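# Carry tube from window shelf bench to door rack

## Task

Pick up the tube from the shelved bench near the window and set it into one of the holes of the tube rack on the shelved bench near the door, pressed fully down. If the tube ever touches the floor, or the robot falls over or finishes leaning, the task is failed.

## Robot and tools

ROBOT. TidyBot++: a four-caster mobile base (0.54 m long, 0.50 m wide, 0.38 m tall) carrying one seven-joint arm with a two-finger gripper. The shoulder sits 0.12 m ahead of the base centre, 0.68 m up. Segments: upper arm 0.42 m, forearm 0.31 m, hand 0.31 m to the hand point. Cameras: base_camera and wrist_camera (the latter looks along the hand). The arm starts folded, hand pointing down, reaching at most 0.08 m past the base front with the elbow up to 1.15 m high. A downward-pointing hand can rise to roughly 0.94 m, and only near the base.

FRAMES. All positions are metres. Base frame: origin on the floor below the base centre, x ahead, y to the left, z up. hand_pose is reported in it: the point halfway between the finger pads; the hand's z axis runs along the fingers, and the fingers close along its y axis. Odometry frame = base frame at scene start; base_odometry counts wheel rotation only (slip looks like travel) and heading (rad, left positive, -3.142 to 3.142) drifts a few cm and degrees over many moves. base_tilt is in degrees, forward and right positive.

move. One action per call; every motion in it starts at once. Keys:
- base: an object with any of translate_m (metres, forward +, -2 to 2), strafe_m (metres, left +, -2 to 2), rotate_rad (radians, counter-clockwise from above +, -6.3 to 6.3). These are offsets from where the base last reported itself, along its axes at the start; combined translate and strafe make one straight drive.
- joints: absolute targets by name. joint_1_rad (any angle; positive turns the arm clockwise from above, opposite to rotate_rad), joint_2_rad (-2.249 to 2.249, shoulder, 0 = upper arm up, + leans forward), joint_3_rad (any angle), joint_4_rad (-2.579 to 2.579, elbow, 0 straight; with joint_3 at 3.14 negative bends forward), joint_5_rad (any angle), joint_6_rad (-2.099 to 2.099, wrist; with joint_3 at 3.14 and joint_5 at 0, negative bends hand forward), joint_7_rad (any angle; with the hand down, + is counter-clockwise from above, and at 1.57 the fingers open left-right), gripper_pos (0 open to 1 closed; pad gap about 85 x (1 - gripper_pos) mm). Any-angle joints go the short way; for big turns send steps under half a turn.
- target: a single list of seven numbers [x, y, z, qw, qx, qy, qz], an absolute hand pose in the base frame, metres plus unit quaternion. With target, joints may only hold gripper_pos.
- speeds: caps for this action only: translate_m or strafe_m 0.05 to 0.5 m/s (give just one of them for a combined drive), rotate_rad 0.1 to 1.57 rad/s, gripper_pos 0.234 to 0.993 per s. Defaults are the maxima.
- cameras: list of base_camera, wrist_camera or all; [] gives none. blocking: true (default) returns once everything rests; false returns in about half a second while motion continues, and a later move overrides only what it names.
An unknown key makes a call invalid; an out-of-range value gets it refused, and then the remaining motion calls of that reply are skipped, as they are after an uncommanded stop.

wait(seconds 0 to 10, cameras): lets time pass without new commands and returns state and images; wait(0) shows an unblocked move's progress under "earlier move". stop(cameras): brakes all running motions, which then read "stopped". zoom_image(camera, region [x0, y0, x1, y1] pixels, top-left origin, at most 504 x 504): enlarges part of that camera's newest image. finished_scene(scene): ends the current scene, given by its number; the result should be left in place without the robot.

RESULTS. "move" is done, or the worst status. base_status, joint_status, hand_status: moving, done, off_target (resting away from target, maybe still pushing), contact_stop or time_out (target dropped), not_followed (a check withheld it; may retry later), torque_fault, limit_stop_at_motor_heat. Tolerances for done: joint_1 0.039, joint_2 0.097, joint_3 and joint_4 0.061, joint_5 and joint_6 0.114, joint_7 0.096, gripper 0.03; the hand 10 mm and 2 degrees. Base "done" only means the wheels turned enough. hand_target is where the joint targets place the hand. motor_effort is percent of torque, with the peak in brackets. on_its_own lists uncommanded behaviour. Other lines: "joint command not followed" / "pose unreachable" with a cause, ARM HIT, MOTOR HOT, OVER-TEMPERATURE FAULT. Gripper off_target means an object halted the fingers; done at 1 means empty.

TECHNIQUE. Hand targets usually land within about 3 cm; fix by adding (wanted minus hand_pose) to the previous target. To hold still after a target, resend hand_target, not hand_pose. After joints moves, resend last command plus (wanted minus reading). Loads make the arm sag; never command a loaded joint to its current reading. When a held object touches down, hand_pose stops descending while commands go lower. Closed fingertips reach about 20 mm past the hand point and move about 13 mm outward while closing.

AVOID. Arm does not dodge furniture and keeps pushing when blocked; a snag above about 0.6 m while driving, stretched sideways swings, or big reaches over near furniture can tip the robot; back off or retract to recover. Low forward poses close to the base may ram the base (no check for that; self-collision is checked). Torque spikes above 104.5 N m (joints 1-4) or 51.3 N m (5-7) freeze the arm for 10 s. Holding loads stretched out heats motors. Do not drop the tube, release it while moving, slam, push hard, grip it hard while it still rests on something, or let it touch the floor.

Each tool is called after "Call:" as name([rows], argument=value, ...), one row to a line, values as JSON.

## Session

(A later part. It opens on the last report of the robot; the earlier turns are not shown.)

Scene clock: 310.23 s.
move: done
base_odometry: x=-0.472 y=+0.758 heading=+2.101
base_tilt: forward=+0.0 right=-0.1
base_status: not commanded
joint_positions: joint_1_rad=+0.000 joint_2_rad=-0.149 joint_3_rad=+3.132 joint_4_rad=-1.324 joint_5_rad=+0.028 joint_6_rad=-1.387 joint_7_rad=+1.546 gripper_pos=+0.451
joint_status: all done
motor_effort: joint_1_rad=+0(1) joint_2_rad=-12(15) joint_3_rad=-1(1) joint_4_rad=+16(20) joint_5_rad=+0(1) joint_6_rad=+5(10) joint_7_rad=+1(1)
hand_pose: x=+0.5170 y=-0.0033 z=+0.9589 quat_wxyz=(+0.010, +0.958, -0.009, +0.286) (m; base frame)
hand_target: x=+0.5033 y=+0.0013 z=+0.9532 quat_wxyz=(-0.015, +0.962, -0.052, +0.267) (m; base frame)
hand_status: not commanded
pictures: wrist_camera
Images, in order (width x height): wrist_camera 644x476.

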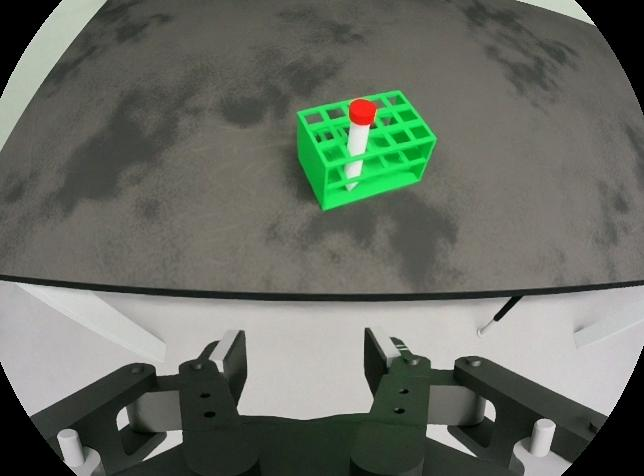

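Call:
move(joints={"joint_6_rad": -0.39}, base={"translate_m": -0.25, "strafe_m": -0.0493}, cameras=[])

Call:
move(joints={"joint_2_rad": 0.182, "joint_4_rad": -2.292, "joint_6_rad": 0.934}, cameras=["wrist_camera"])

Scene clock: 320.00 s.
move: done
base_odometry: x=-0.303 y=+0.567 heading=+2.101
base_tilt: forward=+0.0 right=-0.1
base_status: done
joint_positions: joint_1_rad=+0.000 joint_2_rad=-0.165 joint_3_rad=+3.132 joint_4_rad=-1.319 joint_5_rad=+0.028 joint_6_rad=-0.454 joint_7_rad=+1.546 gripper_pos=+0.451
joint_status: all done
motor_effort: joint_1_rad=+1(1) joint_2_rad=-13(18) joint_3_rad=+0(2) joint_4_rad=+19(20) joint_5_rad=+1(1) joint_6_rad=+9(10) joint_7_rad=+0(1)
hand_pose: x=+0.6484 y=+0.0031 z=+1.2126 quat_wxyz=(+0.002, +0.720, +0.000, +0.694) (m; base frame)
hand_target: x=+0.6543 y=+0.0013 z=+1.2235 quat_wxyz=(-0.039, +0.702, -0.038, +0.710) (m; base frame)
hand_status: not commanded
pictures: none
No camera images: "cameras" was empty.

Scene clock: 322.63 s.
move: done
base_odometry: x=-0.303 y=+0.567 heading=+2.101
base_tilt: forward=+0.0 right=-0.1
base_status: not commanded
joint_positions: joint_1_rad=+0.000 joint_2_rad=+0.160 joint_3_rad=+3.132 joint_4_rad=-2.270 joint_5_rad=+0.028 joint_6_rad=+0.866 joint_7_rad=+1.546 gripper_pos=+0.451
joint_status: all done
motor_effort: joint_1_rad=+0(1) joint_2_rad=-20(23) joint_3_rad=-1(1) joint_4_rad=+15(20) joint_5_rad=+0(2) joint_6_rad=+9(11) joint_7_rad=+1(1)
hand_pose: x=+0.7023 y=+0.0131 z=+0.8608 quat_wxyz=(-0.014, +0.705, +0.008, +0.709) (m; base frame)
hand_target: x=+0.7009 y=+0.0013 z=+0.8583 quat_wxyz=(-0.039, +0.695, -0.038, +0.717) (m; base frame)
hand_status: not commanded
pictures: wrist_camera
Images, in order (width x height): wrist_camera 644x476.

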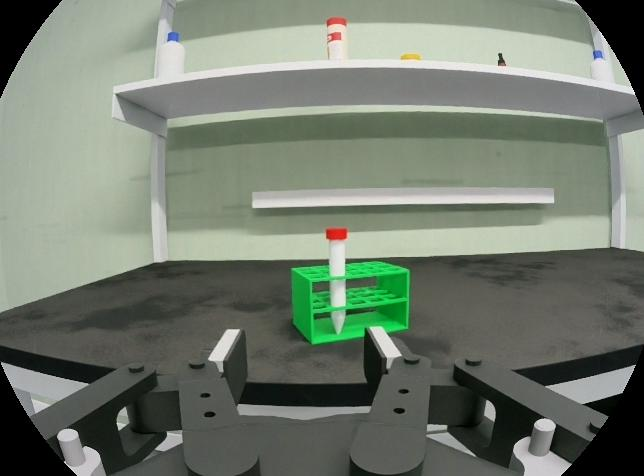

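Call:
move(joints={"joint_2_rad": 0.1, "joint_4_rad": -2.215, "joint_6_rad": 0.74}, cameras=["wrist_camera"])

Scene clock: 326.03 s.
move: done
base_odometry: x=-0.303 y=+0.567 heading=+2.101
base_tilt: forward=+0.0 right=+0.0
base_status: not commanded
joint_positions: joint_1_rad=+0.000 joint_2_rad=+0.116 joint_3_rad=+3.132 joint_4_rad=-2.220 joint_5_rad=+0.028 joint_6_rad=+0.769 joint_7_rad=+1.546 gripper_pos=+0.451
joint_status: all done
motor_effort: joint_1_rad=+0(1) joint_2_rad=-20(22) joint_3_rad=+0(1) joint_4_rad=+15(16) joint_5_rad=+0(1) joint_6_rad=+9(10) joint_7_rad=+1(1)
hand_pose: x=+0.7056 y=+0.0126 z=+0.8833 quat_wxyz=(-0.012, +0.706, +0.008, +0.708) (m; base frame)
hand_target: x=+0.7035 y=+0.0013 z=+0.8862 quat_wxyz=(-0.038, +0.708, -0.039, +0.705) (m; base frame)
hand_status: not commanded
pictures: wrist_camera
Images, in order (width x height): wrist_camera 644x476.

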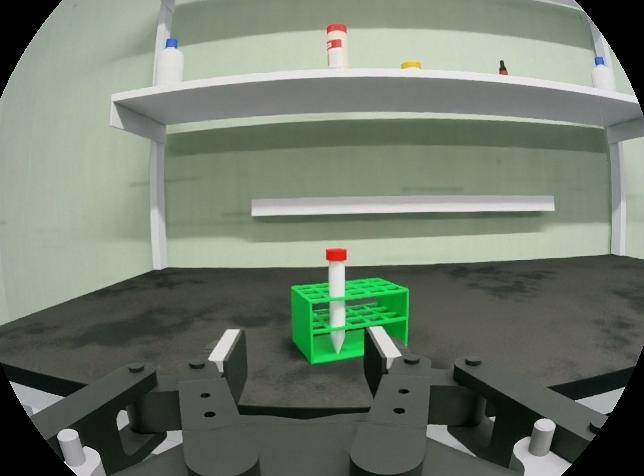

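Call:
move(base={"translate_m": 0.2759, "strafe_m": -0.0157}, speeds={"translate_m": 0.15}, cameras=["wrist_camera"])

Scene clock: 329.33 s.
move: done
base_odometry: x=-0.429 y=+0.813 heading=+2.101
base_tilt: forward=+0.0 right=-0.1
base_status: done
joint_positions: joint_1_rad=+0.000 joint_2_rad=+0.112 joint_3_rad=+3.132 joint_4_rad=-2.219 joint_5_rad=+0.028 joint_6_rad=+0.769 joint_7_rad=+1.546 gripper_pos=+0.451
joint_status: not commanded
motor_effort: joint_1_rad=+1(1) joint_2_rad=-20(22) joint_3_rad=-1(1) joint_4_rad=+15(16) joint_5_rad=-1(1) joint_6_rad=+9(9) joint_7_rad=+1(1)
hand_pose: x=+0.7048 y=+0.0126 z=+0.8859 quat_wxyz=(-0.012, +0.704, +0.008, +0.710) (m; base frame)
hand_target: x=+0.7035 y=+0.0013 z=+0.8862 quat_wxyz=(-0.038, +0.708, -0.039, +0.705) (m; base frame)
hand_status: not commanded
pictures: wrist_camera
Images, in order (width x height): wrist_camera 644x476.

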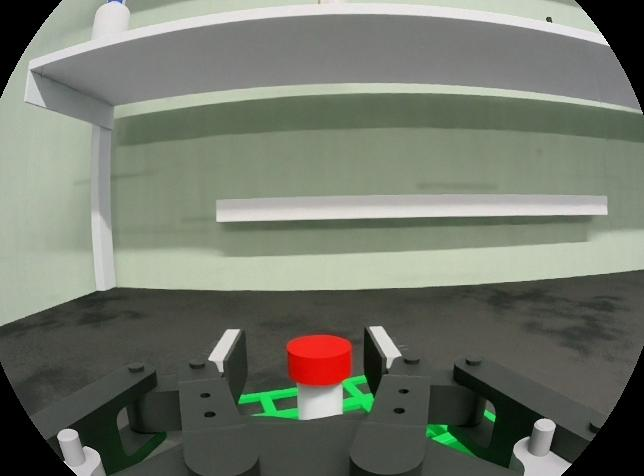

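Call:
zoom_image(camera="wrist_camera", region=[200, 310, 420, 450])

Scaled by 2.291.

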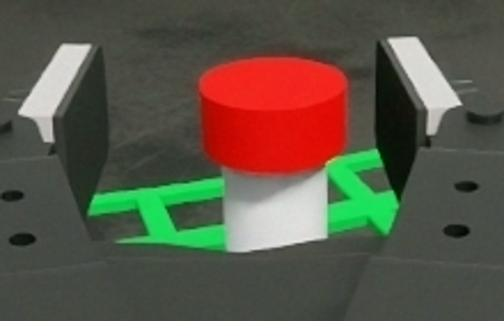

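Call:
move(joints={"joint_2_rad": 0.029, "joint_4_rad": -2.132, "joint_6_rad": 0.58}, cameras=[])

Call:
move(joints={"joint_2_rad": -0.029, "joint_4_rad": -2.04, "joint_6_rad": 0.43}, cameras=["wrist_camera"])

Scene clock: 340.20 s.
move: done
base_odometry: x=-0.429 y=+0.813 heading=+2.101
base_tilt: forward=+0.0 right=+0.0
base_status: not commanded
joint_positions: joint_1_rad=+0.000 joint_2_rad=+0.045 joint_3_rad=+3.132 joint_4_rad=-2.137 joint_5_rad=+0.028 joint_6_rad=+0.625 joint_7_rad=+1.546 gripper_pos=+0.451
joint_status: all done
motor_effort: joint_1_rad=+0(1) joint_2_rad=-19(22) joint_3_rad=-1(1) joint_4_rad=+17(18) joint_5_rad=+1(1) joint_6_rad=+9(10) joint_7_rad=+0(1)
hand_pose: x=+0.7063 y=+0.0118 z=+0.9255 quat_wxyz=(-0.010, +0.703, +0.008, +0.712) (m; base frame)
hand_target: x=+0.7037 y=+0.0013 z=+0.9243 quat_wxyz=(-0.038, +0.710, -0.039, +0.702) (m; base frame)
hand_status: not commanded
pictures: none
No camera images: "cameras" was empty.

Scene clock: 341.43 s.
move: done
base_odometry: x=-0.429 y=+0.813 heading=+2.101
base_tilt: forward=+0.0 right=+0.0
base_status: not commanded
joint_positions: joint_1_rad=+0.000 joint_2_rad=-0.012 joint_3_rad=+3.132 joint_4_rad=-2.046 joint_5_rad=+0.028 joint_6_rad=+0.477 joint_7_rad=+1.546 gripper_pos=+0.451
joint_status: all done
motor_effort: joint_1_rad=+1(1) joint_2_rad=-18(21) joint_3_rad=-1(1) joint_4_rad=+18(19) joint_5_rad=+0(1) joint_6_rad=+9(10) joint_7_rad=+0(1)
hand_pose: x=+0.7062 y=+0.0108 z=+0.9666 quat_wxyz=(-0.008, +0.702, +0.008, +0.712) (m; base frame)
hand_target: x=+0.7025 y=+0.0013 z=+0.9653 quat_wxyz=(-0.038, +0.710, -0.039, +0.702) (m; base frame)
hand_status: not commanded
pictures: wrist_camera
Images, in order (width x height): wrist_camera 644x476.

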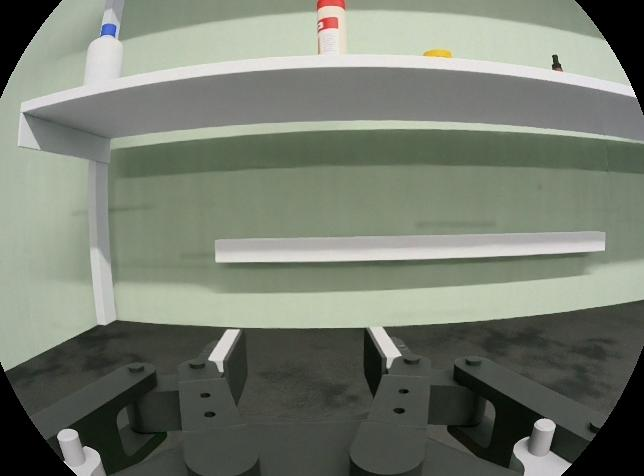

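Call:
move(joints={"joint_2_rad": -0.156, "joint_4_rad": -1.326, "joint_6_rad": -0.39}, cameras=[])

Call:
move(joints={"joint_2_rad": -0.156, "joint_4_rad": -1.326, "joint_6_rad": -1.431}, cameras=["wrist_camera"])

Scene clock: 344.93 s.
move: done
base_odometry: x=-0.429 y=+0.813 heading=+2.101
base_tilt: forward=+0.0 right=+0.0
base_status: not commanded
joint_positions: joint_1_rad=+0.000 joint_2_rad=-0.141 joint_3_rad=+3.132 joint_4_rad=-1.335 joint_5_rad=+0.028 joint_6_rad=-0.341 joint_7_rad=+1.546 gripper_pos=+0.451
joint_status: all done
motor_effort: joint_1_rad=+0(1) joint_2_rad=-15(20) joint_3_rad=+0(1) joint_4_rad=+19(21) joint_5_rad=+0(1) joint_6_rad=+9(10) joint_7_rad=+0(1)
hand_pose: x=+0.6633 y=+0.0040 z=+1.2250 quat_wxyz=(+0.001, +0.694, +0.001, +0.720) (m; base frame)
hand_target: x=+0.6543 y=+0.0013 z=+1.2235 quat_wxyz=(-0.039, +0.702, -0.038, +0.710) (m; base frame)
hand_status: not commanded
pictures: none
No camera images: "cameras" was empty.

Scene clock: 346.63 s.
move: done
base_odometry: x=-0.429 y=+0.813 heading=+2.101
base_tilt: forward=+0.0 right=-0.1
base_status: not commanded
joint_positions: joint_1_rad=+0.000 joint_2_rad=-0.142 joint_3_rad=+3.132 joint_4_rad=-1.328 joint_5_rad=+0.028 joint_6_rad=-1.384 joint_7_rad=+1.546 gripper_pos=+0.451
joint_status: all done
motor_effort: joint_1_rad=+0(1) joint_2_rad=-12(15) joint_3_rad=+0(1) joint_4_rad=+17(19) joint_5_rad=+0(1) joint_6_rad=+5(9) joint_7_rad=+0(1)
hand_pose: x=+0.5189 y=-0.0033 z=+0.9545 quat_wxyz=(+0.010, +0.959, -0.009, +0.282) (m; base frame)
hand_target: x=+0.5033 y=+0.0013 z=+0.9532 quat_wxyz=(-0.015, +0.962, -0.052, +0.267) (m; base frame)
hand_status: not commanded
pictures: wrist_camera
Images, in order (width x height): wrist_camera 644x476.

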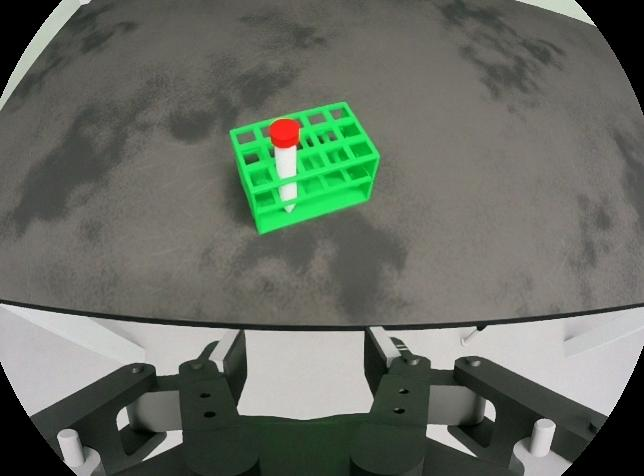

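Call:
zoom_image(camera="wrist_camera", region=[220, 95, 390, 240])

Scaled by 2.965.

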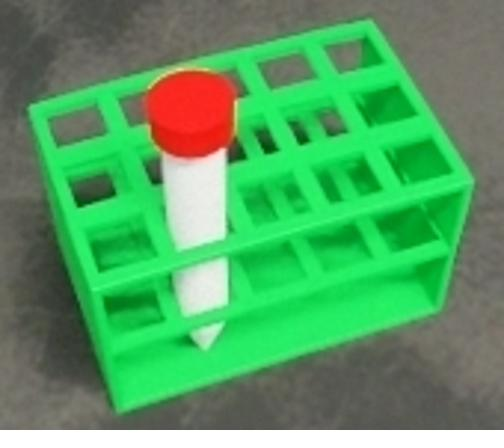

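Call:
move(joints={"joint_6_rad": -0.39}, base={"translate_m": -0.0067, "strafe_m": -0.0054}, cameras=[])

Call:
move(joints={"joint_2_rad": -0.031, "joint_4_rad": -2.052, "joint_6_rad": 0.505}, cameras=[])

Call:
move(joints={"joint_2_rad": 0.03, "joint_4_rad": -2.139, "joint_6_rad": 0.62}, cameras=["wrist_camera"])

Scene clock: 361.10 s.
move: done
base_odometry: x=-0.421 y=+0.810 heading=+2.101
base_tilt: forward=+0.0 right=+0.0
base_status: done
joint_positions: joint_1_rad=+0.000 joint_2_rad=-0.148 joint_3_rad=+3.132 joint_4_rad=-1.325 joint_5_rad=+0.028 joint_6_rad=-0.453 joint_7_rad=+1.546 gripper_pos=+0.451
joint_status: all done
motor_effort: joint_1_rad=+1(1) joint_2_rad=-14(15) joint_3_rad=+0(2) joint_4_rad=+19(19) joint_5_rad=+0(1) joint_6_rad=+9(9) joint_7_rad=+0(1)
hand_pose: x=+0.6578 y=+0.0030 z=+1.2001 quat_wxyz=(+0.002, +0.728, +0.000, +0.686) (m; base frame)
hand_target: x=+0.6543 y=+0.0013 z=+1.2235 quat_wxyz=(-0.039, +0.702, -0.038, +0.710) (m; base frame)
hand_status: not commanded
pictures: none
No camera images: "cameras" was empty.

Scene clock: 363.43 s.
move: done
base_odometry: x=-0.421 y=+0.810 heading=+2.101
base_tilt: forward=+0.0 right=+0.0
base_status: not commanded
joint_positions: joint_1_rad=+0.000 joint_2_rad=-0.050 joint_3_rad=+3.132 joint_4_rad=-2.028 joint_5_rad=+0.028 joint_6_rad=+0.437 joint_7_rad=+1.546 gripper_pos=+0.451
joint_status: all done
motor_effort: joint_1_rad=+0(1) joint_2_rad=-17(19) joint_3_rad=+0(1) joint_4_rad=+19(21) joint_5_rad=+0(1) joint_6_rad=+9(11) joint_7_rad=+1(1)
hand_pose: x=+0.6975 y=+0.0105 z=+0.9873 quat_wxyz=(-0.007, +0.696, +0.008, +0.718) (m; base frame)
hand_target: x=+0.6998 y=+0.0013 z=+0.9826 quat_wxyz=(-0.039, +0.686, -0.037, +0.725) (m; base frame)
hand_status: not commanded
pictures: none
No camera images: "cameras" was empty.

Scene clock: 364.63 s.
move: done
base_odometry: x=-0.421 y=+0.810 heading=+2.101
base_tilt: forward=+0.0 right=+0.0
base_status: not commanded
joint_positions: joint_1_rad=+0.000 joint_2_rad=+0.020 joint_3_rad=+3.132 joint_4_rad=-2.122 joint_5_rad=+0.028 joint_6_rad=+0.555 joint_7_rad=+1.546 gripper_pos=+0.451
joint_status: all done
motor_effort: joint_1_rad=+1(1) joint_2_rad=-19(21) joint_3_rad=+0(1) joint_4_rad=+18(19) joint_5_rad=-1(1) joint_6_rad=+9(10) joint_7_rad=+0(1)
hand_pose: x=+0.7029 y=+0.0113 z=+0.9276 quat_wxyz=(-0.009, +0.713, +0.008, +0.701) (m; base frame)
hand_target: x=+0.7026 y=+0.0013 z=+0.9321 quat_wxyz=(-0.039, +0.698, -0.038, +0.714) (m; base frame)
hand_status: not commanded
pictures: wrist_camera
Images, in order (width x height): wrist_camera 644x476.

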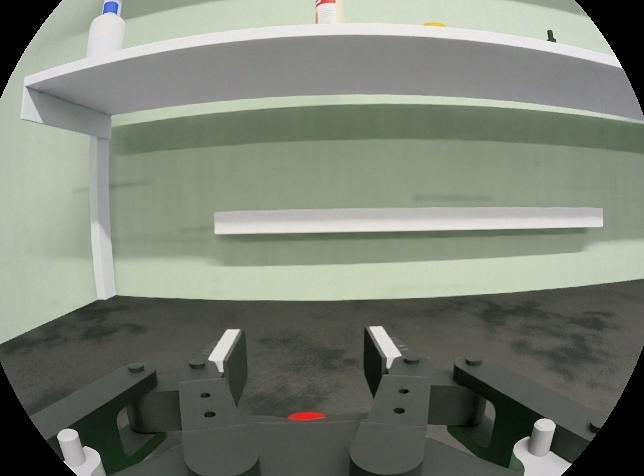

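Call:
move(joints={"joint_2_rad": 0.08, "joint_4_rad": -2.195, "joint_6_rad": 0.731}, cameras=[])

Call:
move(joints={"joint_2_rad": 0.1165, "joint_4_rad": -2.2373, "joint_6_rad": 0.809}, cameras=["wrist_camera"])

Scene clock: 366.30 s.
move: done
base_odometry: x=-0.421 y=+0.810 heading=+2.101
base_tilt: forward=+0.0 right=+0.0
base_status: not commanded
joint_positions: joint_1_rad=+0.000 joint_2_rad=+0.067 joint_3_rad=+3.132 joint_4_rad=-2.177 joint_5_rad=+0.028 joint_6_rad=+0.670 joint_7_rad=+1.546 gripper_pos=+0.451
joint_status: all done
motor_effort: joint_1_rad=+0(1) joint_2_rad=-19(21) joint_3_rad=+0(1) joint_4_rad=+16(18) joint_5_rad=+0(1) joint_6_rad=+9(10) joint_7_rad=+0(1)
hand_pose: x=+0.7039 y=+0.0120 z=+0.9048 quat_wxyz=(-0.011, +0.708, +0.008, +0.706) (m; base frame)
hand_target: x=+0.7034 y=+0.0013 z=+0.9060 quat_wxyz=(-0.039, +0.697, -0.038, +0.715) (m; base frame)
hand_status: not commanded
pictures: none
No camera images: "cameras" was empty.

Scene clock: 367.30 s.
move: done
base_odometry: x=-0.421 y=+0.810 heading=+2.101
base_tilt: forward=+0.0 right=-0.1
base_status: not commanded
joint_positions: joint_1_rad=+0.000 joint_2_rad=+0.101 joint_3_rad=+3.132 joint_4_rad=-2.220 joint_5_rad=+0.028 joint_6_rad=+0.750 joint_7_rad=+1.546 gripper_pos=+0.451
joint_status: all done
motor_effort: joint_1_rad=+0(1) joint_2_rad=-19(21) joint_3_rad=-1(1) joint_4_rad=+16(17) joint_5_rad=+1(1) joint_6_rad=+9(10) joint_7_rad=+0(1)
hand_pose: x=+0.7025 y=+0.0125 z=+0.8861 quat_wxyz=(-0.012, +0.707, +0.008, +0.707) (m; base frame)
hand_target: x=+0.7019 y=+0.0013 z=+0.8861 quat_wxyz=(-0.039, +0.697, -0.038, +0.715) (m; base frame)
hand_status: not commanded
pictures: wrist_camera
Images, in order (width x height): wrist_camera 644x476.

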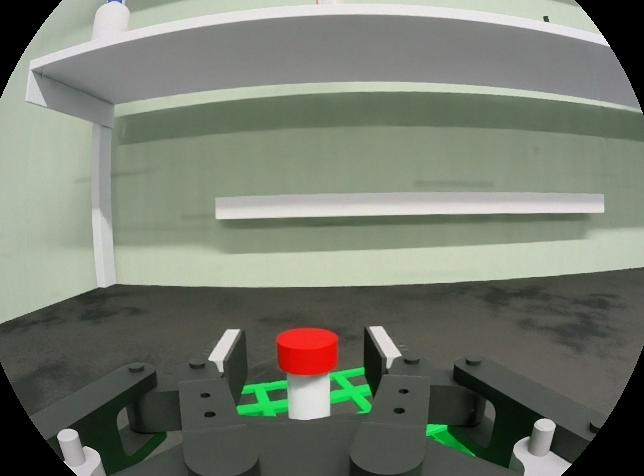

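Call:
zoom_image(camera="wrist_camera", region=[200, 310, 420, 450])

Scaled by 2.291.

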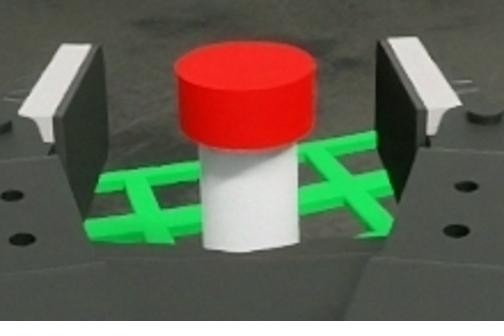

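Call:
move(joints={"joint_2_rad": 0.166, "joint_4_rad": -2.2805, "joint_6_rad": 0.889}, cameras=["wrist_camera"])

Scene clock: 373.70 s.
move: done
base_odometry: x=-0.421 y=+0.810 heading=+2.101
base_tilt: forward=+0.0 right=+0.0
base_status: not commanded
joint_positions: joint_1_rad=+0.000 joint_2_rad=+0.152 joint_3_rad=+3.132 joint_4_rad=-2.264 joint_5_rad=+0.028 joint_6_rad=+0.829 joint_7_rad=+1.546 gripper_pos=+0.451
joint_status: all done
motor_effort: joint_1_rad=+0(1) joint_2_rad=-20(22) joint_3_rad=+0(2) joint_4_rad=+15(16) joint_5_rad=+0(1) joint_6_rad=+9(10) joint_7_rad=+0(1)
hand_pose: x=+0.7024 y=+0.0129 z=+0.8577 quat_wxyz=(-0.013, +0.713, +0.008, +0.701) (m; base frame)
hand_target: x=+0.7011 y=+0.0013 z=+0.8595 quat_wxyz=(-0.039, +0.701, -0.038, +0.711) (m; base frame)
hand_status: not commanded
pictures: wrist_camera
Images, in order (width x height): wrist_camera 644x476.

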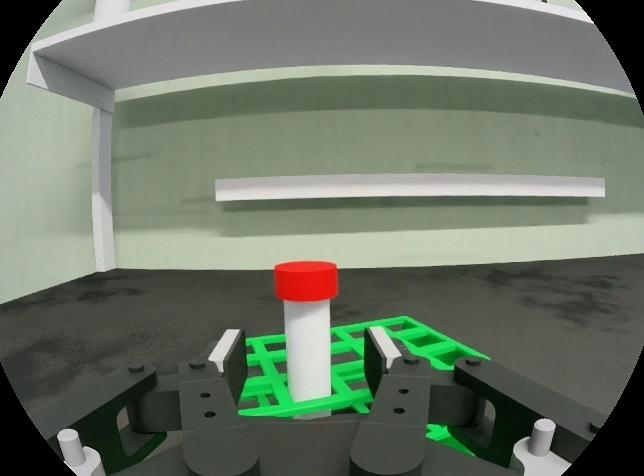

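Call:
zoom_image(camera="wrist_camera", region=[230, 300, 400, 430])

Scaled by 2.965.

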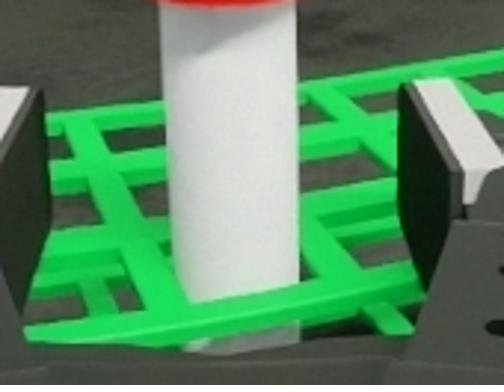

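Call:
move(joints={"joint_2_rad": 0.124, "joint_4_rad": -2.247, "joint_6_rad": 0.776}, cameras=["wrist_camera"])

Scene clock: 376.80 s.
move: done
base_odometry: x=-0.421 y=+0.810 heading=+2.101
base_tilt: forward=+0.0 right=+0.0
base_status: not commanded
joint_positions: joint_1_rad=+0.000 joint_2_rad=+0.138 joint_3_rad=+3.132 joint_4_rad=-2.249 joint_5_rad=+0.028 joint_6_rad=+0.783 joint_7_rad=+1.546 gripper_pos=+0.451
joint_status: all done
motor_effort: joint_1_rad=+0(1) joint_2_rad=-19(21) joint_3_rad=-1(1) joint_4_rad=+15(16) joint_5_rad=-1(1) joint_6_rad=+9(10) joint_7_rad=-1(1)
hand_pose: x=+0.7030 y=+0.0126 z=+0.8592 quat_wxyz=(-0.012, +0.719, +0.008, +0.695) (m; base frame)
hand_target: x=+0.7012 y=+0.0013 z=+0.8663 quat_wxyz=(-0.038, +0.715, -0.039, +0.697) (m; base frame)
hand_status: not commanded
pictures: wrist_camera
Images, in order (width x height): wrist_camera 644x476.

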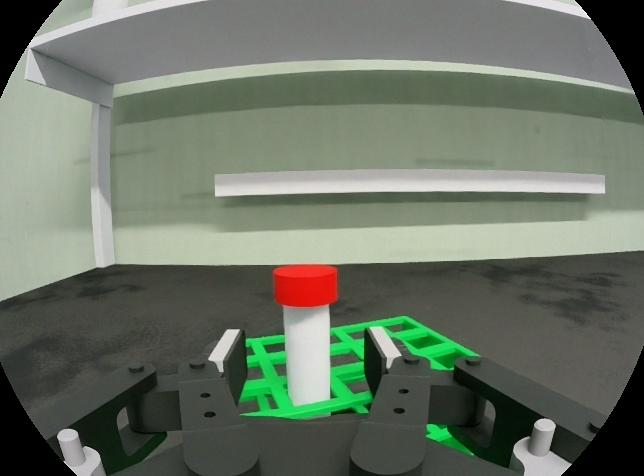

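Call:
move(joints={"joint_2_rad": 0.16, "joint_4_rad": -2.275, "joint_6_rad": 0.9}, cameras=["wrist_camera"])

Scene clock: 386.40 s.
move: done
base_odometry: x=-0.421 y=+0.810 heading=+2.101
base_tilt: forward=+0.0 right=-0.1
base_status: not commanded
joint_positions: joint_1_rad=+0.000 joint_2_rad=+0.150 joint_3_rad=+3.132 joint_4_rad=-2.262 joint_5_rad=+0.028 joint_6_rad=+0.864 joint_7_rad=+1.546 gripper_pos=+0.451
joint_status: all done
motor_effort: joint_1_rad=+0(1) joint_2_rad=-20(21) joint_3_rad=+0(1) joint_4_rad=+14(15) joint_5_rad=+1(1) joint_6_rad=+9(10) joint_7_rad=+0(1)
hand_pose: x=+0.7024 y=+0.0131 z=+0.8706 quat_wxyz=(-0.013, +0.699, +0.008, +0.715) (m; base frame)
hand_target: x=+0.7012 y=+0.0013 z=+0.8692 quat_wxyz=(-0.039, +0.693, -0.038, +0.719) (m; base frame)
hand_status: not commanded
pictures: wrist_camera
Images, in order (width x height): wrist_camera 644x476.

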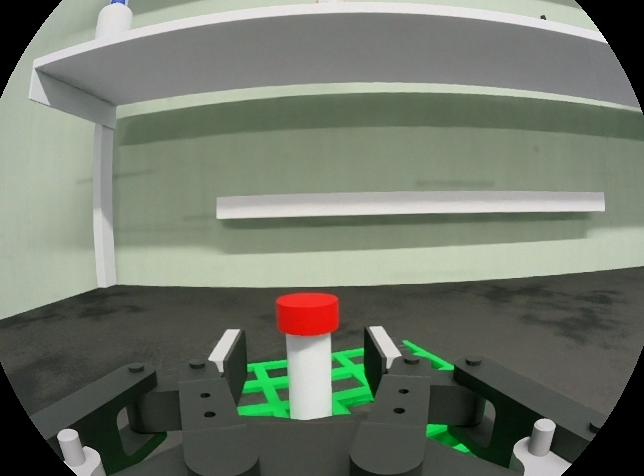

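Call:
move(joints={"joint_6_rad": 0.832}, cameras=["wrist_camera"])

Scene clock: 389.20 s.
move: done
base_odometry: x=-0.421 y=+0.810 heading=+2.101
base_tilt: forward=+0.0 right=+0.0
base_status: not commanded
joint_positions: joint_1_rad=+0.000 joint_2_rad=+0.150 joint_3_rad=+3.132 joint_4_rad=-2.262 joint_5_rad=+0.028 joint_6_rad=+0.826 joint_7_rad=+1.546 gripper_pos=+0.451
joint_status: all done
motor_effort: joint_1_rad=+0(1) joint_2_rad=-20(21) joint_3_rad=+0(1) joint_4_rad=+14(16) joint_5_rad=+0(0) joint_6_rad=+9(10) joint_7_rad=+0(1)
hand_pose: x=+0.7024 y=+0.0129 z=+0.8588 quat_wxyz=(-0.013, +0.712, +0.008, +0.702) (m; base frame)
hand_target: x=+0.7013 y=+0.0013 z=+0.8481 quat_wxyz=(-0.038, +0.717, -0.039, +0.695) (m; base frame)
hand_status: not commanded
pictures: wrist_camera
Images, in order (width x height): wrist_camera 644x476.

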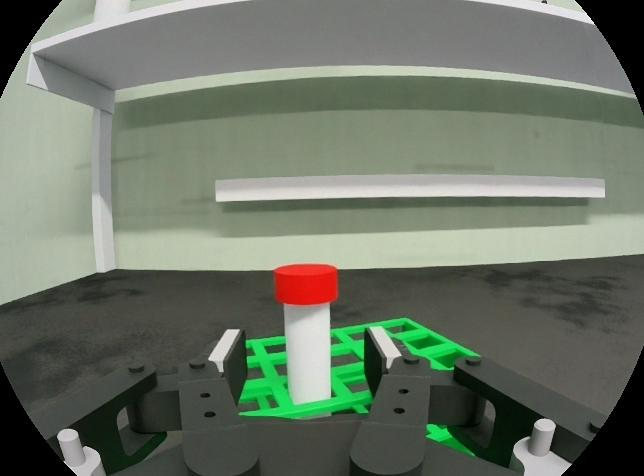

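Call:
move(joints={"joint_6_rad": 0.905}, cameras=[])

Call:
move(joints={"joint_6_rad": 0.853}, cameras=["wrist_camera"])

Scene clock: 390.77 s.
move: done
base_odometry: x=-0.421 y=+0.810 heading=+2.101
base_tilt: forward=+0.0 right=+0.0
base_status: not commanded
joint_positions: joint_1_rad=+0.000 joint_2_rad=+0.150 joint_3_rad=+3.132 joint_4_rad=-2.262 joint_5_rad=+0.028 joint_6_rad=+0.879 joint_7_rad=+1.546 gripper_pos=+0.451
joint_status: all done
motor_effort: joint_1_rad=+1(1) joint_2_rad=-20(21) joint_3_rad=-1(1) joint_4_rad=+15(16) joint_5_rad=-1(1) joint_6_rad=+9(10) joint_7_rad=+0(1)
hand_pose: x=+0.7022 y=+0.0132 z=+0.8752 quat_wxyz=(-0.014, +0.694, +0.008, +0.720) (m; base frame)
hand_target: x=+0.7012 y=+0.0013 z=+0.8708 quat_wxyz=(-0.039, +0.692, -0.038, +0.720) (m; base frame)
hand_status: not commanded
pictures: none
No camera images: "cameras" was empty.

Scene clock: 391.27 s.
move: done
base_odometry: x=-0.421 y=+0.810 heading=+2.101
base_tilt: forward=+0.0 right=+0.0
base_status: not commanded
joint_positions: joint_1_rad=+0.000 joint_2_rad=+0.150 joint_3_rad=+3.132 joint_4_rad=-2.262 joint_5_rad=+0.028 joint_6_rad=+0.853 joint_7_rad=+1.546 gripper_pos=+0.451
joint_status: all done
motor_effort: joint_1_rad=+0(1) joint_2_rad=-20(21) joint_3_rad=-1(1) joint_4_rad=+14(15) joint_5_rad=+0(1) joint_6_rad=+9(10) joint_7_rad=+0(1)
hand_pose: x=+0.7024 y=+0.0130 z=+0.8668 quat_wxyz=(-0.013, +0.703, +0.008, +0.711) (m; base frame)
hand_target: x=+0.7014 y=+0.0013 z=+0.8546 quat_wxyz=(-0.038, +0.710, -0.039, +0.702) (m; base frame)
hand_status: not commanded
pictures: wrist_camera
Images, in order (width x height): wrist_camera 644x476.

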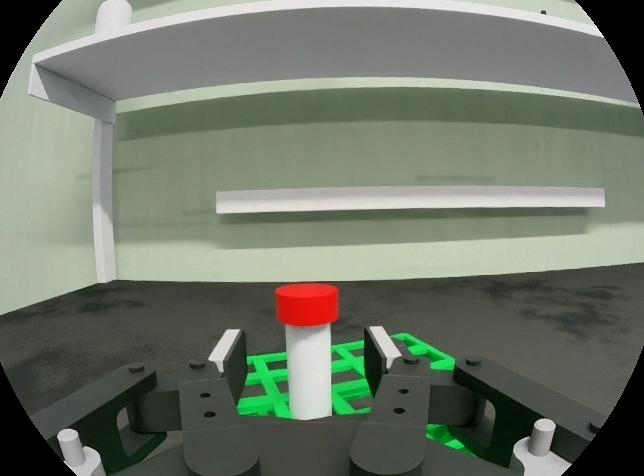

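Call:
move(base={"strafe_m": -0.003, "translate_m": 0.001}, cameras=["wrist_camera"])

Scene clock: 392.77 s.
move: done
base_odometry: x=-0.419 y=+0.812 heading=+2.101
base_tilt: forward=+0.0 right=+0.0
base_status: done
joint_positions: joint_1_rad=+0.000 joint_2_rad=+0.150 joint_3_rad=+3.132 joint_4_rad=-2.262 joint_5_rad=+0.028 joint_6_rad=+0.853 joint_7_rad=+1.546 gripper_pos=+0.451
joint_status: not commanded
motor_effort: joint_1_rad=+0(3) joint_2_rad=-19(22) joint_3_rad=-1(3) joint_4_rad=+14(15) joint_5_rad=+0(1) joint_6_rad=+9(9) joint_7_rad=+0(1)
hand_pose: x=+0.7025 y=+0.0130 z=+0.8666 quat_wxyz=(-0.013, +0.703, +0.008, +0.711) (m; base frame)
hand_target: x=+0.7014 y=+0.0013 z=+0.8546 quat_wxyz=(-0.038, +0.710, -0.039, +0.702) (m; base frame)
hand_status: not commanded
pictures: wrist_camera
Images, in order (width x height): wrist_camera 644x476.

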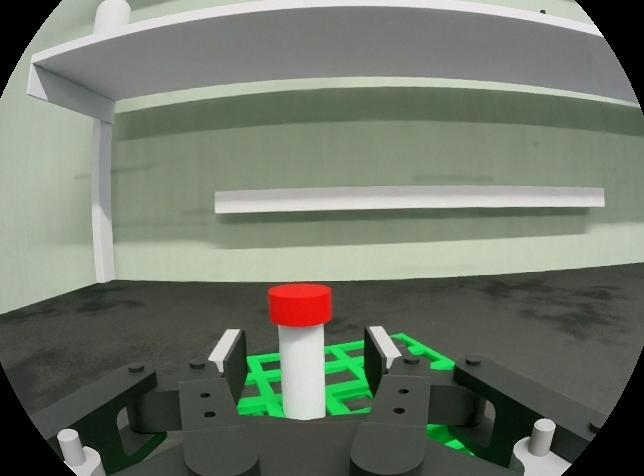

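Call:
move(joints={"gripper_pos": 0.77}, speeds={"gripper_pos": 0.234}, cameras=["wrist_camera"])

Scene clock: 394.97 s.
move: done
base_odometry: x=-0.419 y=+0.812 heading=+2.101
base_tilt: forward=+0.0 right=-0.1
base_status: not commanded
joint_positions: joint_1_rad=+0.000 joint_2_rad=+0.150 joint_3_rad=+3.132 joint_4_rad=-2.262 joint_5_rad=+0.028 joint_6_rad=+0.853 joint_7_rad=+1.546 gripper_pos=+0.770
joint_status: all done
motor_effort: joint_1_rad=+0(1) joint_2_rad=-20(20) joint_3_rad=+0(1) joint_4_rad=+14(15) joint_5_rad=+0(1) joint_6_rad=+9(9) joint_7_rad=+0(1)
hand_pose: x=+0.7025 y=+0.0130 z=+0.8666 quat_wxyz=(-0.013, +0.703, +0.008, +0.711) (m; base frame)
hand_target: x=+0.7014 y=+0.0013 z=+0.8546 quat_wxyz=(-0.038, +0.710, -0.039, +0.702) (m; base frame)
hand_status: not commanded
pictures: wrist_camera
Images, in order (width x height): wrist_camera 644x476.

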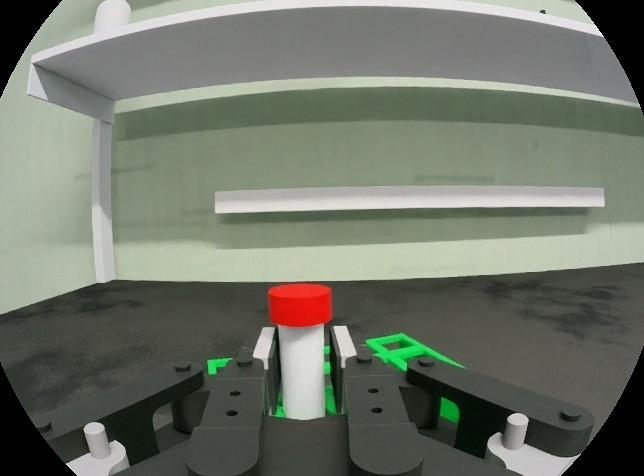

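Call:
move(joints={"gripper_pos": 0.81}, speeds={"gripper_pos": 0.234}, cameras=[])

Call:
move(joints={"gripper_pos": 0.835}, speeds={"gripper_pos": 0.234}, cameras=["wrist_camera"])

Scene clock: 396.00 s.
move: done
base_odometry: x=-0.419 y=+0.812 heading=+2.101
base_tilt: forward=+0.0 right=+0.0
base_status: not commanded
joint_positions: joint_1_rad=+0.000 joint_2_rad=+0.150 joint_3_rad=+3.132 joint_4_rad=-2.262 joint_5_rad=+0.028 joint_6_rad=+0.853 joint_7_rad=+1.546 gripper_pos=+0.810
joint_status: all done
motor_effort: joint_1_rad=+1(1) joint_2_rad=-20(20) joint_3_rad=-1(1) joint_4_rad=+15(15) joint_5_rad=-1(1) joint_6_rad=+9(9) joint_7_rad=+0(1)
hand_pose: x=+0.7025 y=+0.0130 z=+0.8666 quat_wxyz=(-0.013, +0.703, +0.008, +0.711) (m; base frame)
hand_target: x=+0.7014 y=+0.0013 z=+0.8546 quat_wxyz=(-0.038, +0.710, -0.039, +0.702) (m; base frame)
hand_status: not commanded
pictures: none
No camera images: "cameras" was empty.

Scene clock: 396.43 s.
move: done
base_odometry: x=-0.419 y=+0.812 heading=+2.101
base_tilt: forward=+0.0 right=-0.1
base_status: not commanded
joint_positions: joint_1_rad=+0.000 joint_2_rad=+0.150 joint_3_rad=+3.132 joint_4_rad=-2.262 joint_5_rad=+0.028 joint_6_rad=+0.853 joint_7_rad=+1.546 gripper_pos=+0.824
joint_status: all done
motor_effort: joint_1_rad=+0(1) joint_2_rad=-20(20) joint_3_rad=+0(1) joint_4_rad=+15(15) joint_5_rad=+1(1) joint_6_rad=+9(9) joint_7_rad=-1(1)
hand_pose: x=+0.7025 y=+0.0130 z=+0.8666 quat_wxyz=(-0.013, +0.703, +0.008, +0.711) (m; base frame)
hand_target: x=+0.7014 y=+0.0013 z=+0.8546 quat_wxyz=(-0.038, +0.710, -0.039, +0.702) (m; base frame)
hand_status: not commanded
pictures: wrist_camera
Images, in order (width x height): wrist_camera 644x476.

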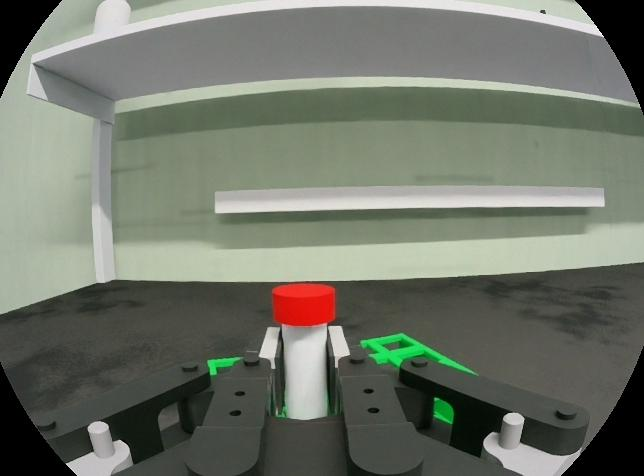

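Call:
move(joints={"gripper_pos": 0.842}, speeds={"gripper_pos": 0.234}, cameras=[])

Call:
move(joints={"joint_2_rad": 0.087, "joint_4_rad": -2.2145, "joint_6_rad": 0.735}, cameras=["wrist_camera"])

Scene clock: 397.80 s.
move: done
base_odometry: x=-0.419 y=+0.812 heading=+2.101
base_tilt: forward=+0.0 right=-0.1
base_status: not commanded
joint_positions: joint_1_rad=+0.000 joint_2_rad=+0.150 joint_3_rad=+3.132 joint_4_rad=-2.262 joint_5_rad=+0.028 joint_6_rad=+0.853 joint_7_rad=+1.546 gripper_pos=+0.833
joint_status: all done
motor_effort: joint_1_rad=+0(1) joint_2_rad=-20(20) joint_3_rad=+0(1) joint_4_rad=+15(15) joint_5_rad=+0(1) joint_6_rad=+9(9) joint_7_rad=-1(1)
hand_pose: x=+0.7025 y=+0.0130 z=+0.8666 quat_wxyz=(-0.013, +0.703, +0.008, +0.711) (m; base frame)
hand_target: x=+0.7014 y=+0.0013 z=+0.8546 quat_wxyz=(-0.038, +0.710, -0.039, +0.702) (m; base frame)
hand_status: not commanded
pictures: none
No camera images: "cameras" was empty.

Scene clock: 398.67 s.
move: done
base_odometry: x=-0.419 y=+0.812 heading=+2.101
base_tilt: forward=+0.0 right=+0.0
base_status: not commanded
joint_positions: joint_1_rad=+0.000 joint_2_rad=+0.104 joint_3_rad=+3.132 joint_4_rad=-2.221 joint_5_rad=+0.028 joint_6_rad=+0.773 joint_7_rad=+1.546 gripper_pos=+0.833
joint_status: all done
motor_effort: joint_1_rad=+0(1) joint_2_rad=-20(22) joint_3_rad=+0(1) joint_4_rad=+16(16) joint_5_rad=-1(1) joint_6_rad=+9(10) joint_7_rad=+0(1)
hand_pose: x=+0.7029 y=+0.0126 z=+0.8905 quat_wxyz=(-0.012, +0.701, +0.008, +0.713) (m; base frame)
hand_target: x=+0.7010 y=+0.0013 z=+0.8925 quat_wxyz=(-0.039, +0.705, -0.038, +0.708) (m; base frame)
hand_status: not commanded
pictures: wrist_camera
Images, in order (width x height): wrist_camera 644x476.

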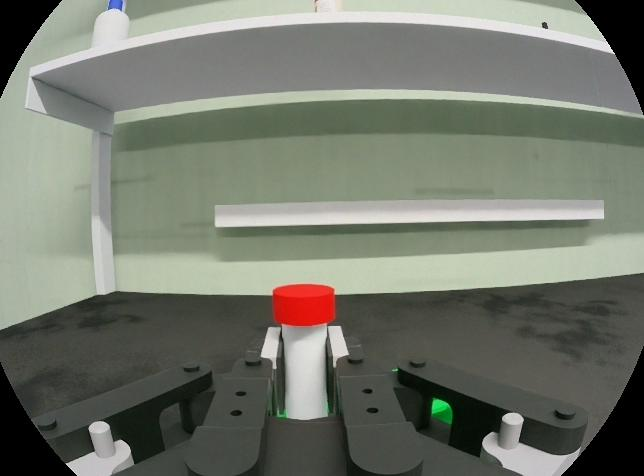

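Call:
move(joints={"joint_2_rad": 0.02, "joint_4_rad": -2.1415, "joint_6_rad": 0.59, "gripper_pos": 0.86}, speeds={"gripper_pos": 0.234}, cameras=[])

Call:
move(joints={"joint_2_rad": -0.038, "joint_4_rad": -2.0487, "joint_6_rad": 0.44}, cameras=["wrist_camera"])

Scene clock: 400.57 s.
move: done
base_odometry: x=-0.419 y=+0.812 heading=+2.101
base_tilt: forward=+0.0 right=+0.0
base_status: not commanded
joint_positions: joint_1_rad=+0.000 joint_2_rad=+0.037 joint_3_rad=+3.132 joint_4_rad=-2.148 joint_5_rad=+0.028 joint_6_rad=+0.633 joint_7_rad=+1.546 gripper_pos=+0.833
joint_status: all done
motor_effort: joint_1_rad=+0(1) joint_2_rad=-18(22) joint_3_rad=+0(1) joint_4_rad=+17(18) joint_5_rad=-1(1) joint_6_rad=+9(10) joint_7_rad=+0(1)
hand_pose: x=+0.7024 y=+0.0118 z=+0.9271 quat_wxyz=(-0.010, +0.700, +0.008, +0.714) (m; base frame)
hand_target: x=+0.6998 y=+0.0013 z=+0.9272 quat_wxyz=(-0.038, +0.706, -0.038, +0.706) (m; base frame)
hand_status: not commanded
pictures: none
No camera images: "cameras" was empty.

Scene clock: 401.80 s.
move: done
base_odometry: x=-0.419 y=+0.812 heading=+2.101
base_tilt: forward=+0.0 right=-0.1
base_status: not commanded
joint_positions: joint_1_rad=+0.000 joint_2_rad=-0.021 joint_3_rad=+3.132 joint_4_rad=-2.055 joint_5_rad=+0.028 joint_6_rad=+0.486 joint_7_rad=+1.546 gripper_pos=+0.833
joint_status: all done
motor_effort: joint_1_rad=+0(1) joint_2_rad=-18(21) joint_3_rad=-1(1) joint_4_rad=+19(19) joint_5_rad=+0(1) joint_6_rad=+9(10) joint_7_rad=+0(1)
hand_pose: x=+0.7024 y=+0.0109 z=+0.9693 quat_wxyz=(-0.008, +0.699, +0.008, +0.715) (m; base frame)
hand_target: x=+0.6987 y=+0.0013 z=+0.9684 quat_wxyz=(-0.038, +0.706, -0.038, +0.706) (m; base frame)
hand_status: not commanded
pictures: wrist_camera
Images, in order (width x height): wrist_camera 644x476.

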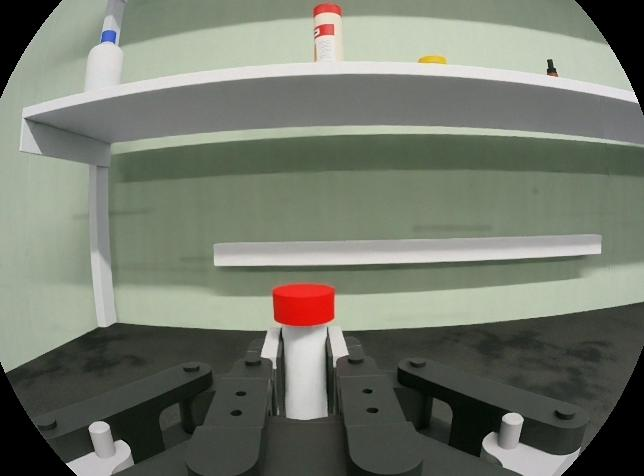

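Call:
move(joints={"joint_2_rad": -0.156, "joint_4_rad": -1.326, "joint_6_rad": -1.431}, cameras=["wrist_camera"])

Scene clock: 405.93 s.
move: done
base_odometry: x=-0.419 y=+0.812 heading=+2.101
base_tilt: forward=+0.0 right=+0.0
base_status: not commanded
joint_positions: joint_1_rad=+0.000 joint_2_rad=-0.142 joint_3_rad=+3.132 joint_4_rad=-1.336 joint_5_rad=+0.028 joint_6_rad=-1.382 joint_7_rad=+1.546 gripper_pos=+0.833
joint_status: all done
motor_effort: joint_1_rad=+0(1) joint_2_rad=-12(19) joint_3_rad=+0(1) joint_4_rad=+17(20) joint_5_rad=+0(2) joint_6_rad=+5(10) joint_7_rad=+0(1)
hand_pose: x=+0.5185 y=-0.0034 z=+0.9512 quat_wxyz=(+0.010, +0.960, -0.009, +0.279) (m; base frame)
hand_target: x=+0.5033 y=+0.0013 z=+0.9532 quat_wxyz=(-0.015, +0.962, -0.052, +0.267) (m; base frame)
hand_status: not commanded
pictures: wrist_camera
Images, in order (width x height): wrist_camera 644x476.

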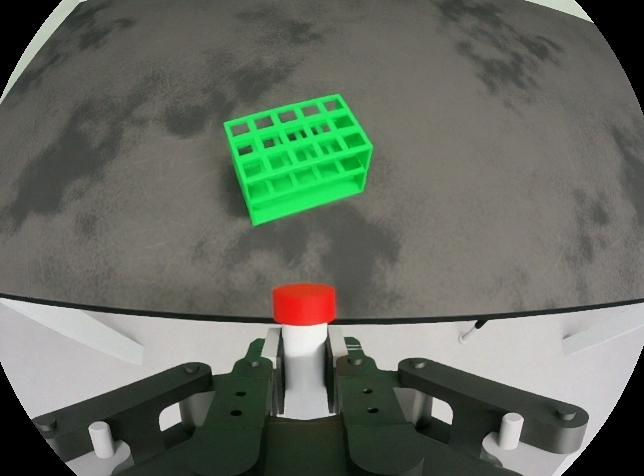

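Call:
zoom_image(camera="wrist_camera", region=[212, 86, 382, 231])

Scaled by 2.965.

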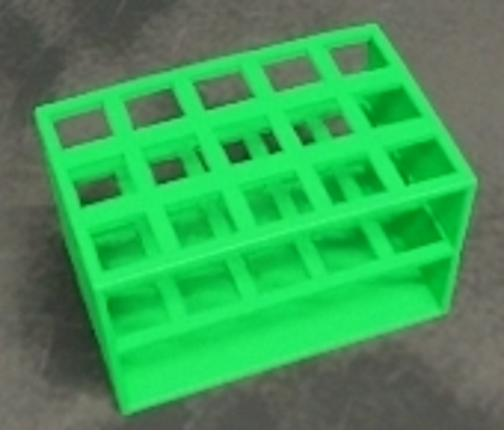

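Call:
move(base={"translate_m": 0.009, "strafe_m": -0.0225}, joints={"joint_6_rad": -0.39}, cameras=[])

Call:
move(joints={"joint_2_rad": -0.031, "joint_4_rad": -2.052, "joint_6_rad": 0.505}, cameras=["wrist_camera"])

Scene clock: 413.97 s.
move: done
base_odometry: x=-0.404 y=+0.832 heading=+2.102
base_tilt: forward=+0.0 right=+0.0
base_status: done
joint_positions: joint_1_rad=+0.001 joint_2_rad=-0.145 joint_3_rad=+3.137 joint_4_rad=-1.329 joint_5_rad=+0.028 joint_6_rad=-0.454 joint_7_rad=+1.546 gripper_pos=+0.833
joint_status: all done
motor_effort: joint_1_rad=+0(1) joint_2_rad=-15(15) joint_3_rad=-1(2) joint_4_rad=+19(19) joint_5_rad=+0(1) joint_6_rad=+9(10) joint_7_rad=+0(1)
hand_pose: x=+0.6596 y=+0.0001 z=+1.1962 quat_wxyz=(+0.004, +0.730, -0.002, +0.683) (m; base frame)
hand_target: x=+0.6543 y=+0.0013 z=+1.2235 quat_wxyz=(-0.039, +0.702, -0.038, +0.710) (m; base frame)
hand_status: not commanded
pictures: none
No camera images: "cameras" was empty.

Scene clock: 416.30 s.
move: done
base_odometry: x=-0.404 y=+0.832 heading=+2.102
base_tilt: forward=+0.0 right=+0.0
base_status: not commanded
joint_positions: joint_1_rad=+0.001 joint_2_rad=-0.050 joint_3_rad=+3.137 joint_4_rad=-2.028 joint_5_rad=+0.028 joint_6_rad=+0.437 joint_7_rad=+1.546 gripper_pos=+0.833
joint_status: all done
motor_effort: joint_1_rad=+0(1) joint_2_rad=-17(20) joint_3_rad=-1(1) joint_4_rad=+18(21) joint_5_rad=+0(1) joint_6_rad=+9(10) joint_7_rad=+0(1)
hand_pose: x=+0.6977 y=+0.0076 z=+0.9866 quat_wxyz=(-0.005, +0.697, +0.006, +0.717) (m; base frame)
hand_target: x=+0.6998 y=+0.0013 z=+0.9826 quat_wxyz=(-0.039, +0.686, -0.037, +0.725) (m; base frame)
hand_status: not commanded
pictures: wrist_camera
Images, in order (width x height): wrist_camera 644x476.

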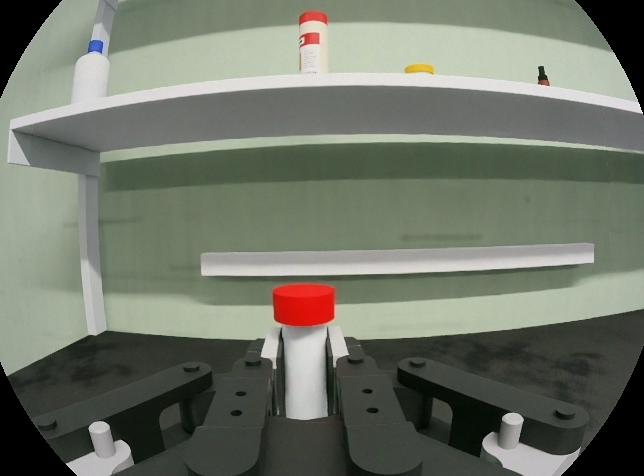

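Call:
move(base={"strafe_m": 0.0025}, joints={"joint_2_rad": 0.03, "joint_4_rad": -2.139, "joint_6_rad": 0.62}, cameras=["wrist_camera"])

Scene clock: 418.53 s.
move: done
base_odometry: x=-0.406 y=+0.830 heading=+2.101
base_tilt: forward=+0.0 right=+0.0
base_status: done
joint_positions: joint_1_rad=+0.000 joint_2_rad=+0.020 joint_3_rad=+3.137 joint_4_rad=-2.122 joint_5_rad=+0.028 joint_6_rad=+0.555 joint_7_rad=+1.546 gripper_pos=+0.833
joint_status: all done
motor_effort: joint_1_rad=+0(2) joint_2_rad=-18(20) joint_3_rad=+0(2) joint_4_rad=+18(19) joint_5_rad=+0(1) joint_6_rad=+9(10) joint_7_rad=-1(1)
hand_pose: x=+0.7030 y=+0.0085 z=+0.9271 quat_wxyz=(-0.007, +0.713, +0.007, +0.701) (m; base frame)
hand_target: x=+0.7026 y=+0.0013 z=+0.9321 quat_wxyz=(-0.039, +0.698, -0.038, +0.714) (m; base frame)
hand_status: not commanded
pictures: wrist_camera
Images, in order (width x height): wrist_camera 644x476.

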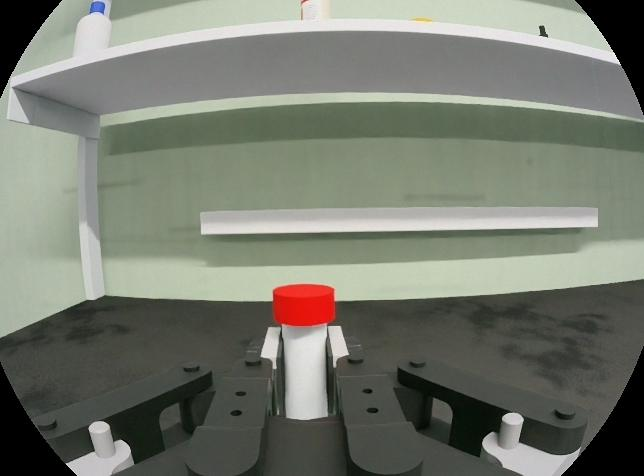

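Call:
move(joints={"joint_2_rad": 0.08, "joint_4_rad": -2.195, "joint_6_rad": 0.731}, cameras=["wrist_camera"])

Scene clock: 420.07 s.
move: done
base_odometry: x=-0.406 y=+0.830 heading=+2.101
base_tilt: forward=+0.0 right=-0.1
base_status: not commanded
joint_positions: joint_1_rad=+0.000 joint_2_rad=+0.067 joint_3_rad=+3.137 joint_4_rad=-2.177 joint_5_rad=+0.028 joint_6_rad=+0.669 joint_7_rad=+1.546 gripper_pos=+0.833
joint_status: all done
motor_effort: joint_1_rad=+0(1) joint_2_rad=-19(21) joint_3_rad=+0(1) joint_4_rad=+16(18) joint_5_rad=+0(1) joint_6_rad=+9(10) joint_7_rad=+0(1)
hand_pose: x=+0.7040 y=+0.0093 z=+0.9042 quat_wxyz=(-0.009, +0.709, +0.007, +0.705) (m; base frame)
hand_target: x=+0.7034 y=+0.0013 z=+0.9060 quat_wxyz=(-0.039, +0.697, -0.038, +0.715) (m; base frame)
hand_status: not commanded
pictures: wrist_camera
Images, in order (width x height): wrist_camera 644x476.

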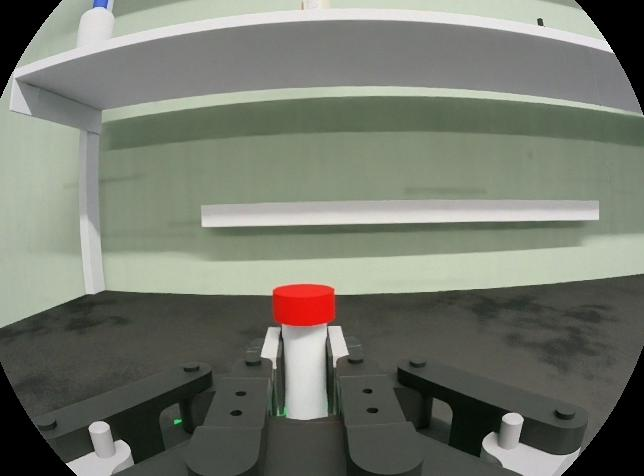

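Call:
move(joints={"joint_2_rad": 0.1165, "joint_4_rad": -2.2373, "joint_6_rad": 0.809}, cameras=["wrist_camera"])

Scene clock: 422.03 s.
move: done
base_odometry: x=-0.406 y=+0.830 heading=+2.101
base_tilt: forward=+0.0 right=-0.1
base_status: not commanded
joint_positions: joint_1_rad=+0.000 joint_2_rad=+0.101 joint_3_rad=+3.137 joint_4_rad=-2.219 joint_5_rad=+0.028 joint_6_rad=+0.750 joint_7_rad=+1.546 gripper_pos=+0.833
joint_status: all done
motor_effort: joint_1_rad=+0(1) joint_2_rad=-19(21) joint_3_rad=-1(1) joint_4_rad=+16(17) joint_5_rad=+0(1) joint_6_rad=+9(10) joint_7_rad=+0(1)
hand_pose: x=+0.7027 y=+0.0098 z=+0.8862 quat_wxyz=(-0.010, +0.707, +0.007, +0.707) (m; base frame)
hand_target: x=+0.7019 y=+0.0013 z=+0.8861 quat_wxyz=(-0.039, +0.697, -0.038, +0.715) (m; base frame)
hand_status: not commanded
pictures: wrist_camera
Images, in order (width x height): wrist_camera 644x476.

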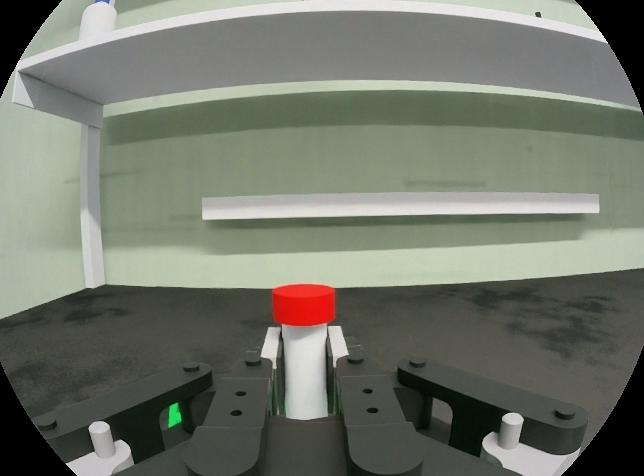

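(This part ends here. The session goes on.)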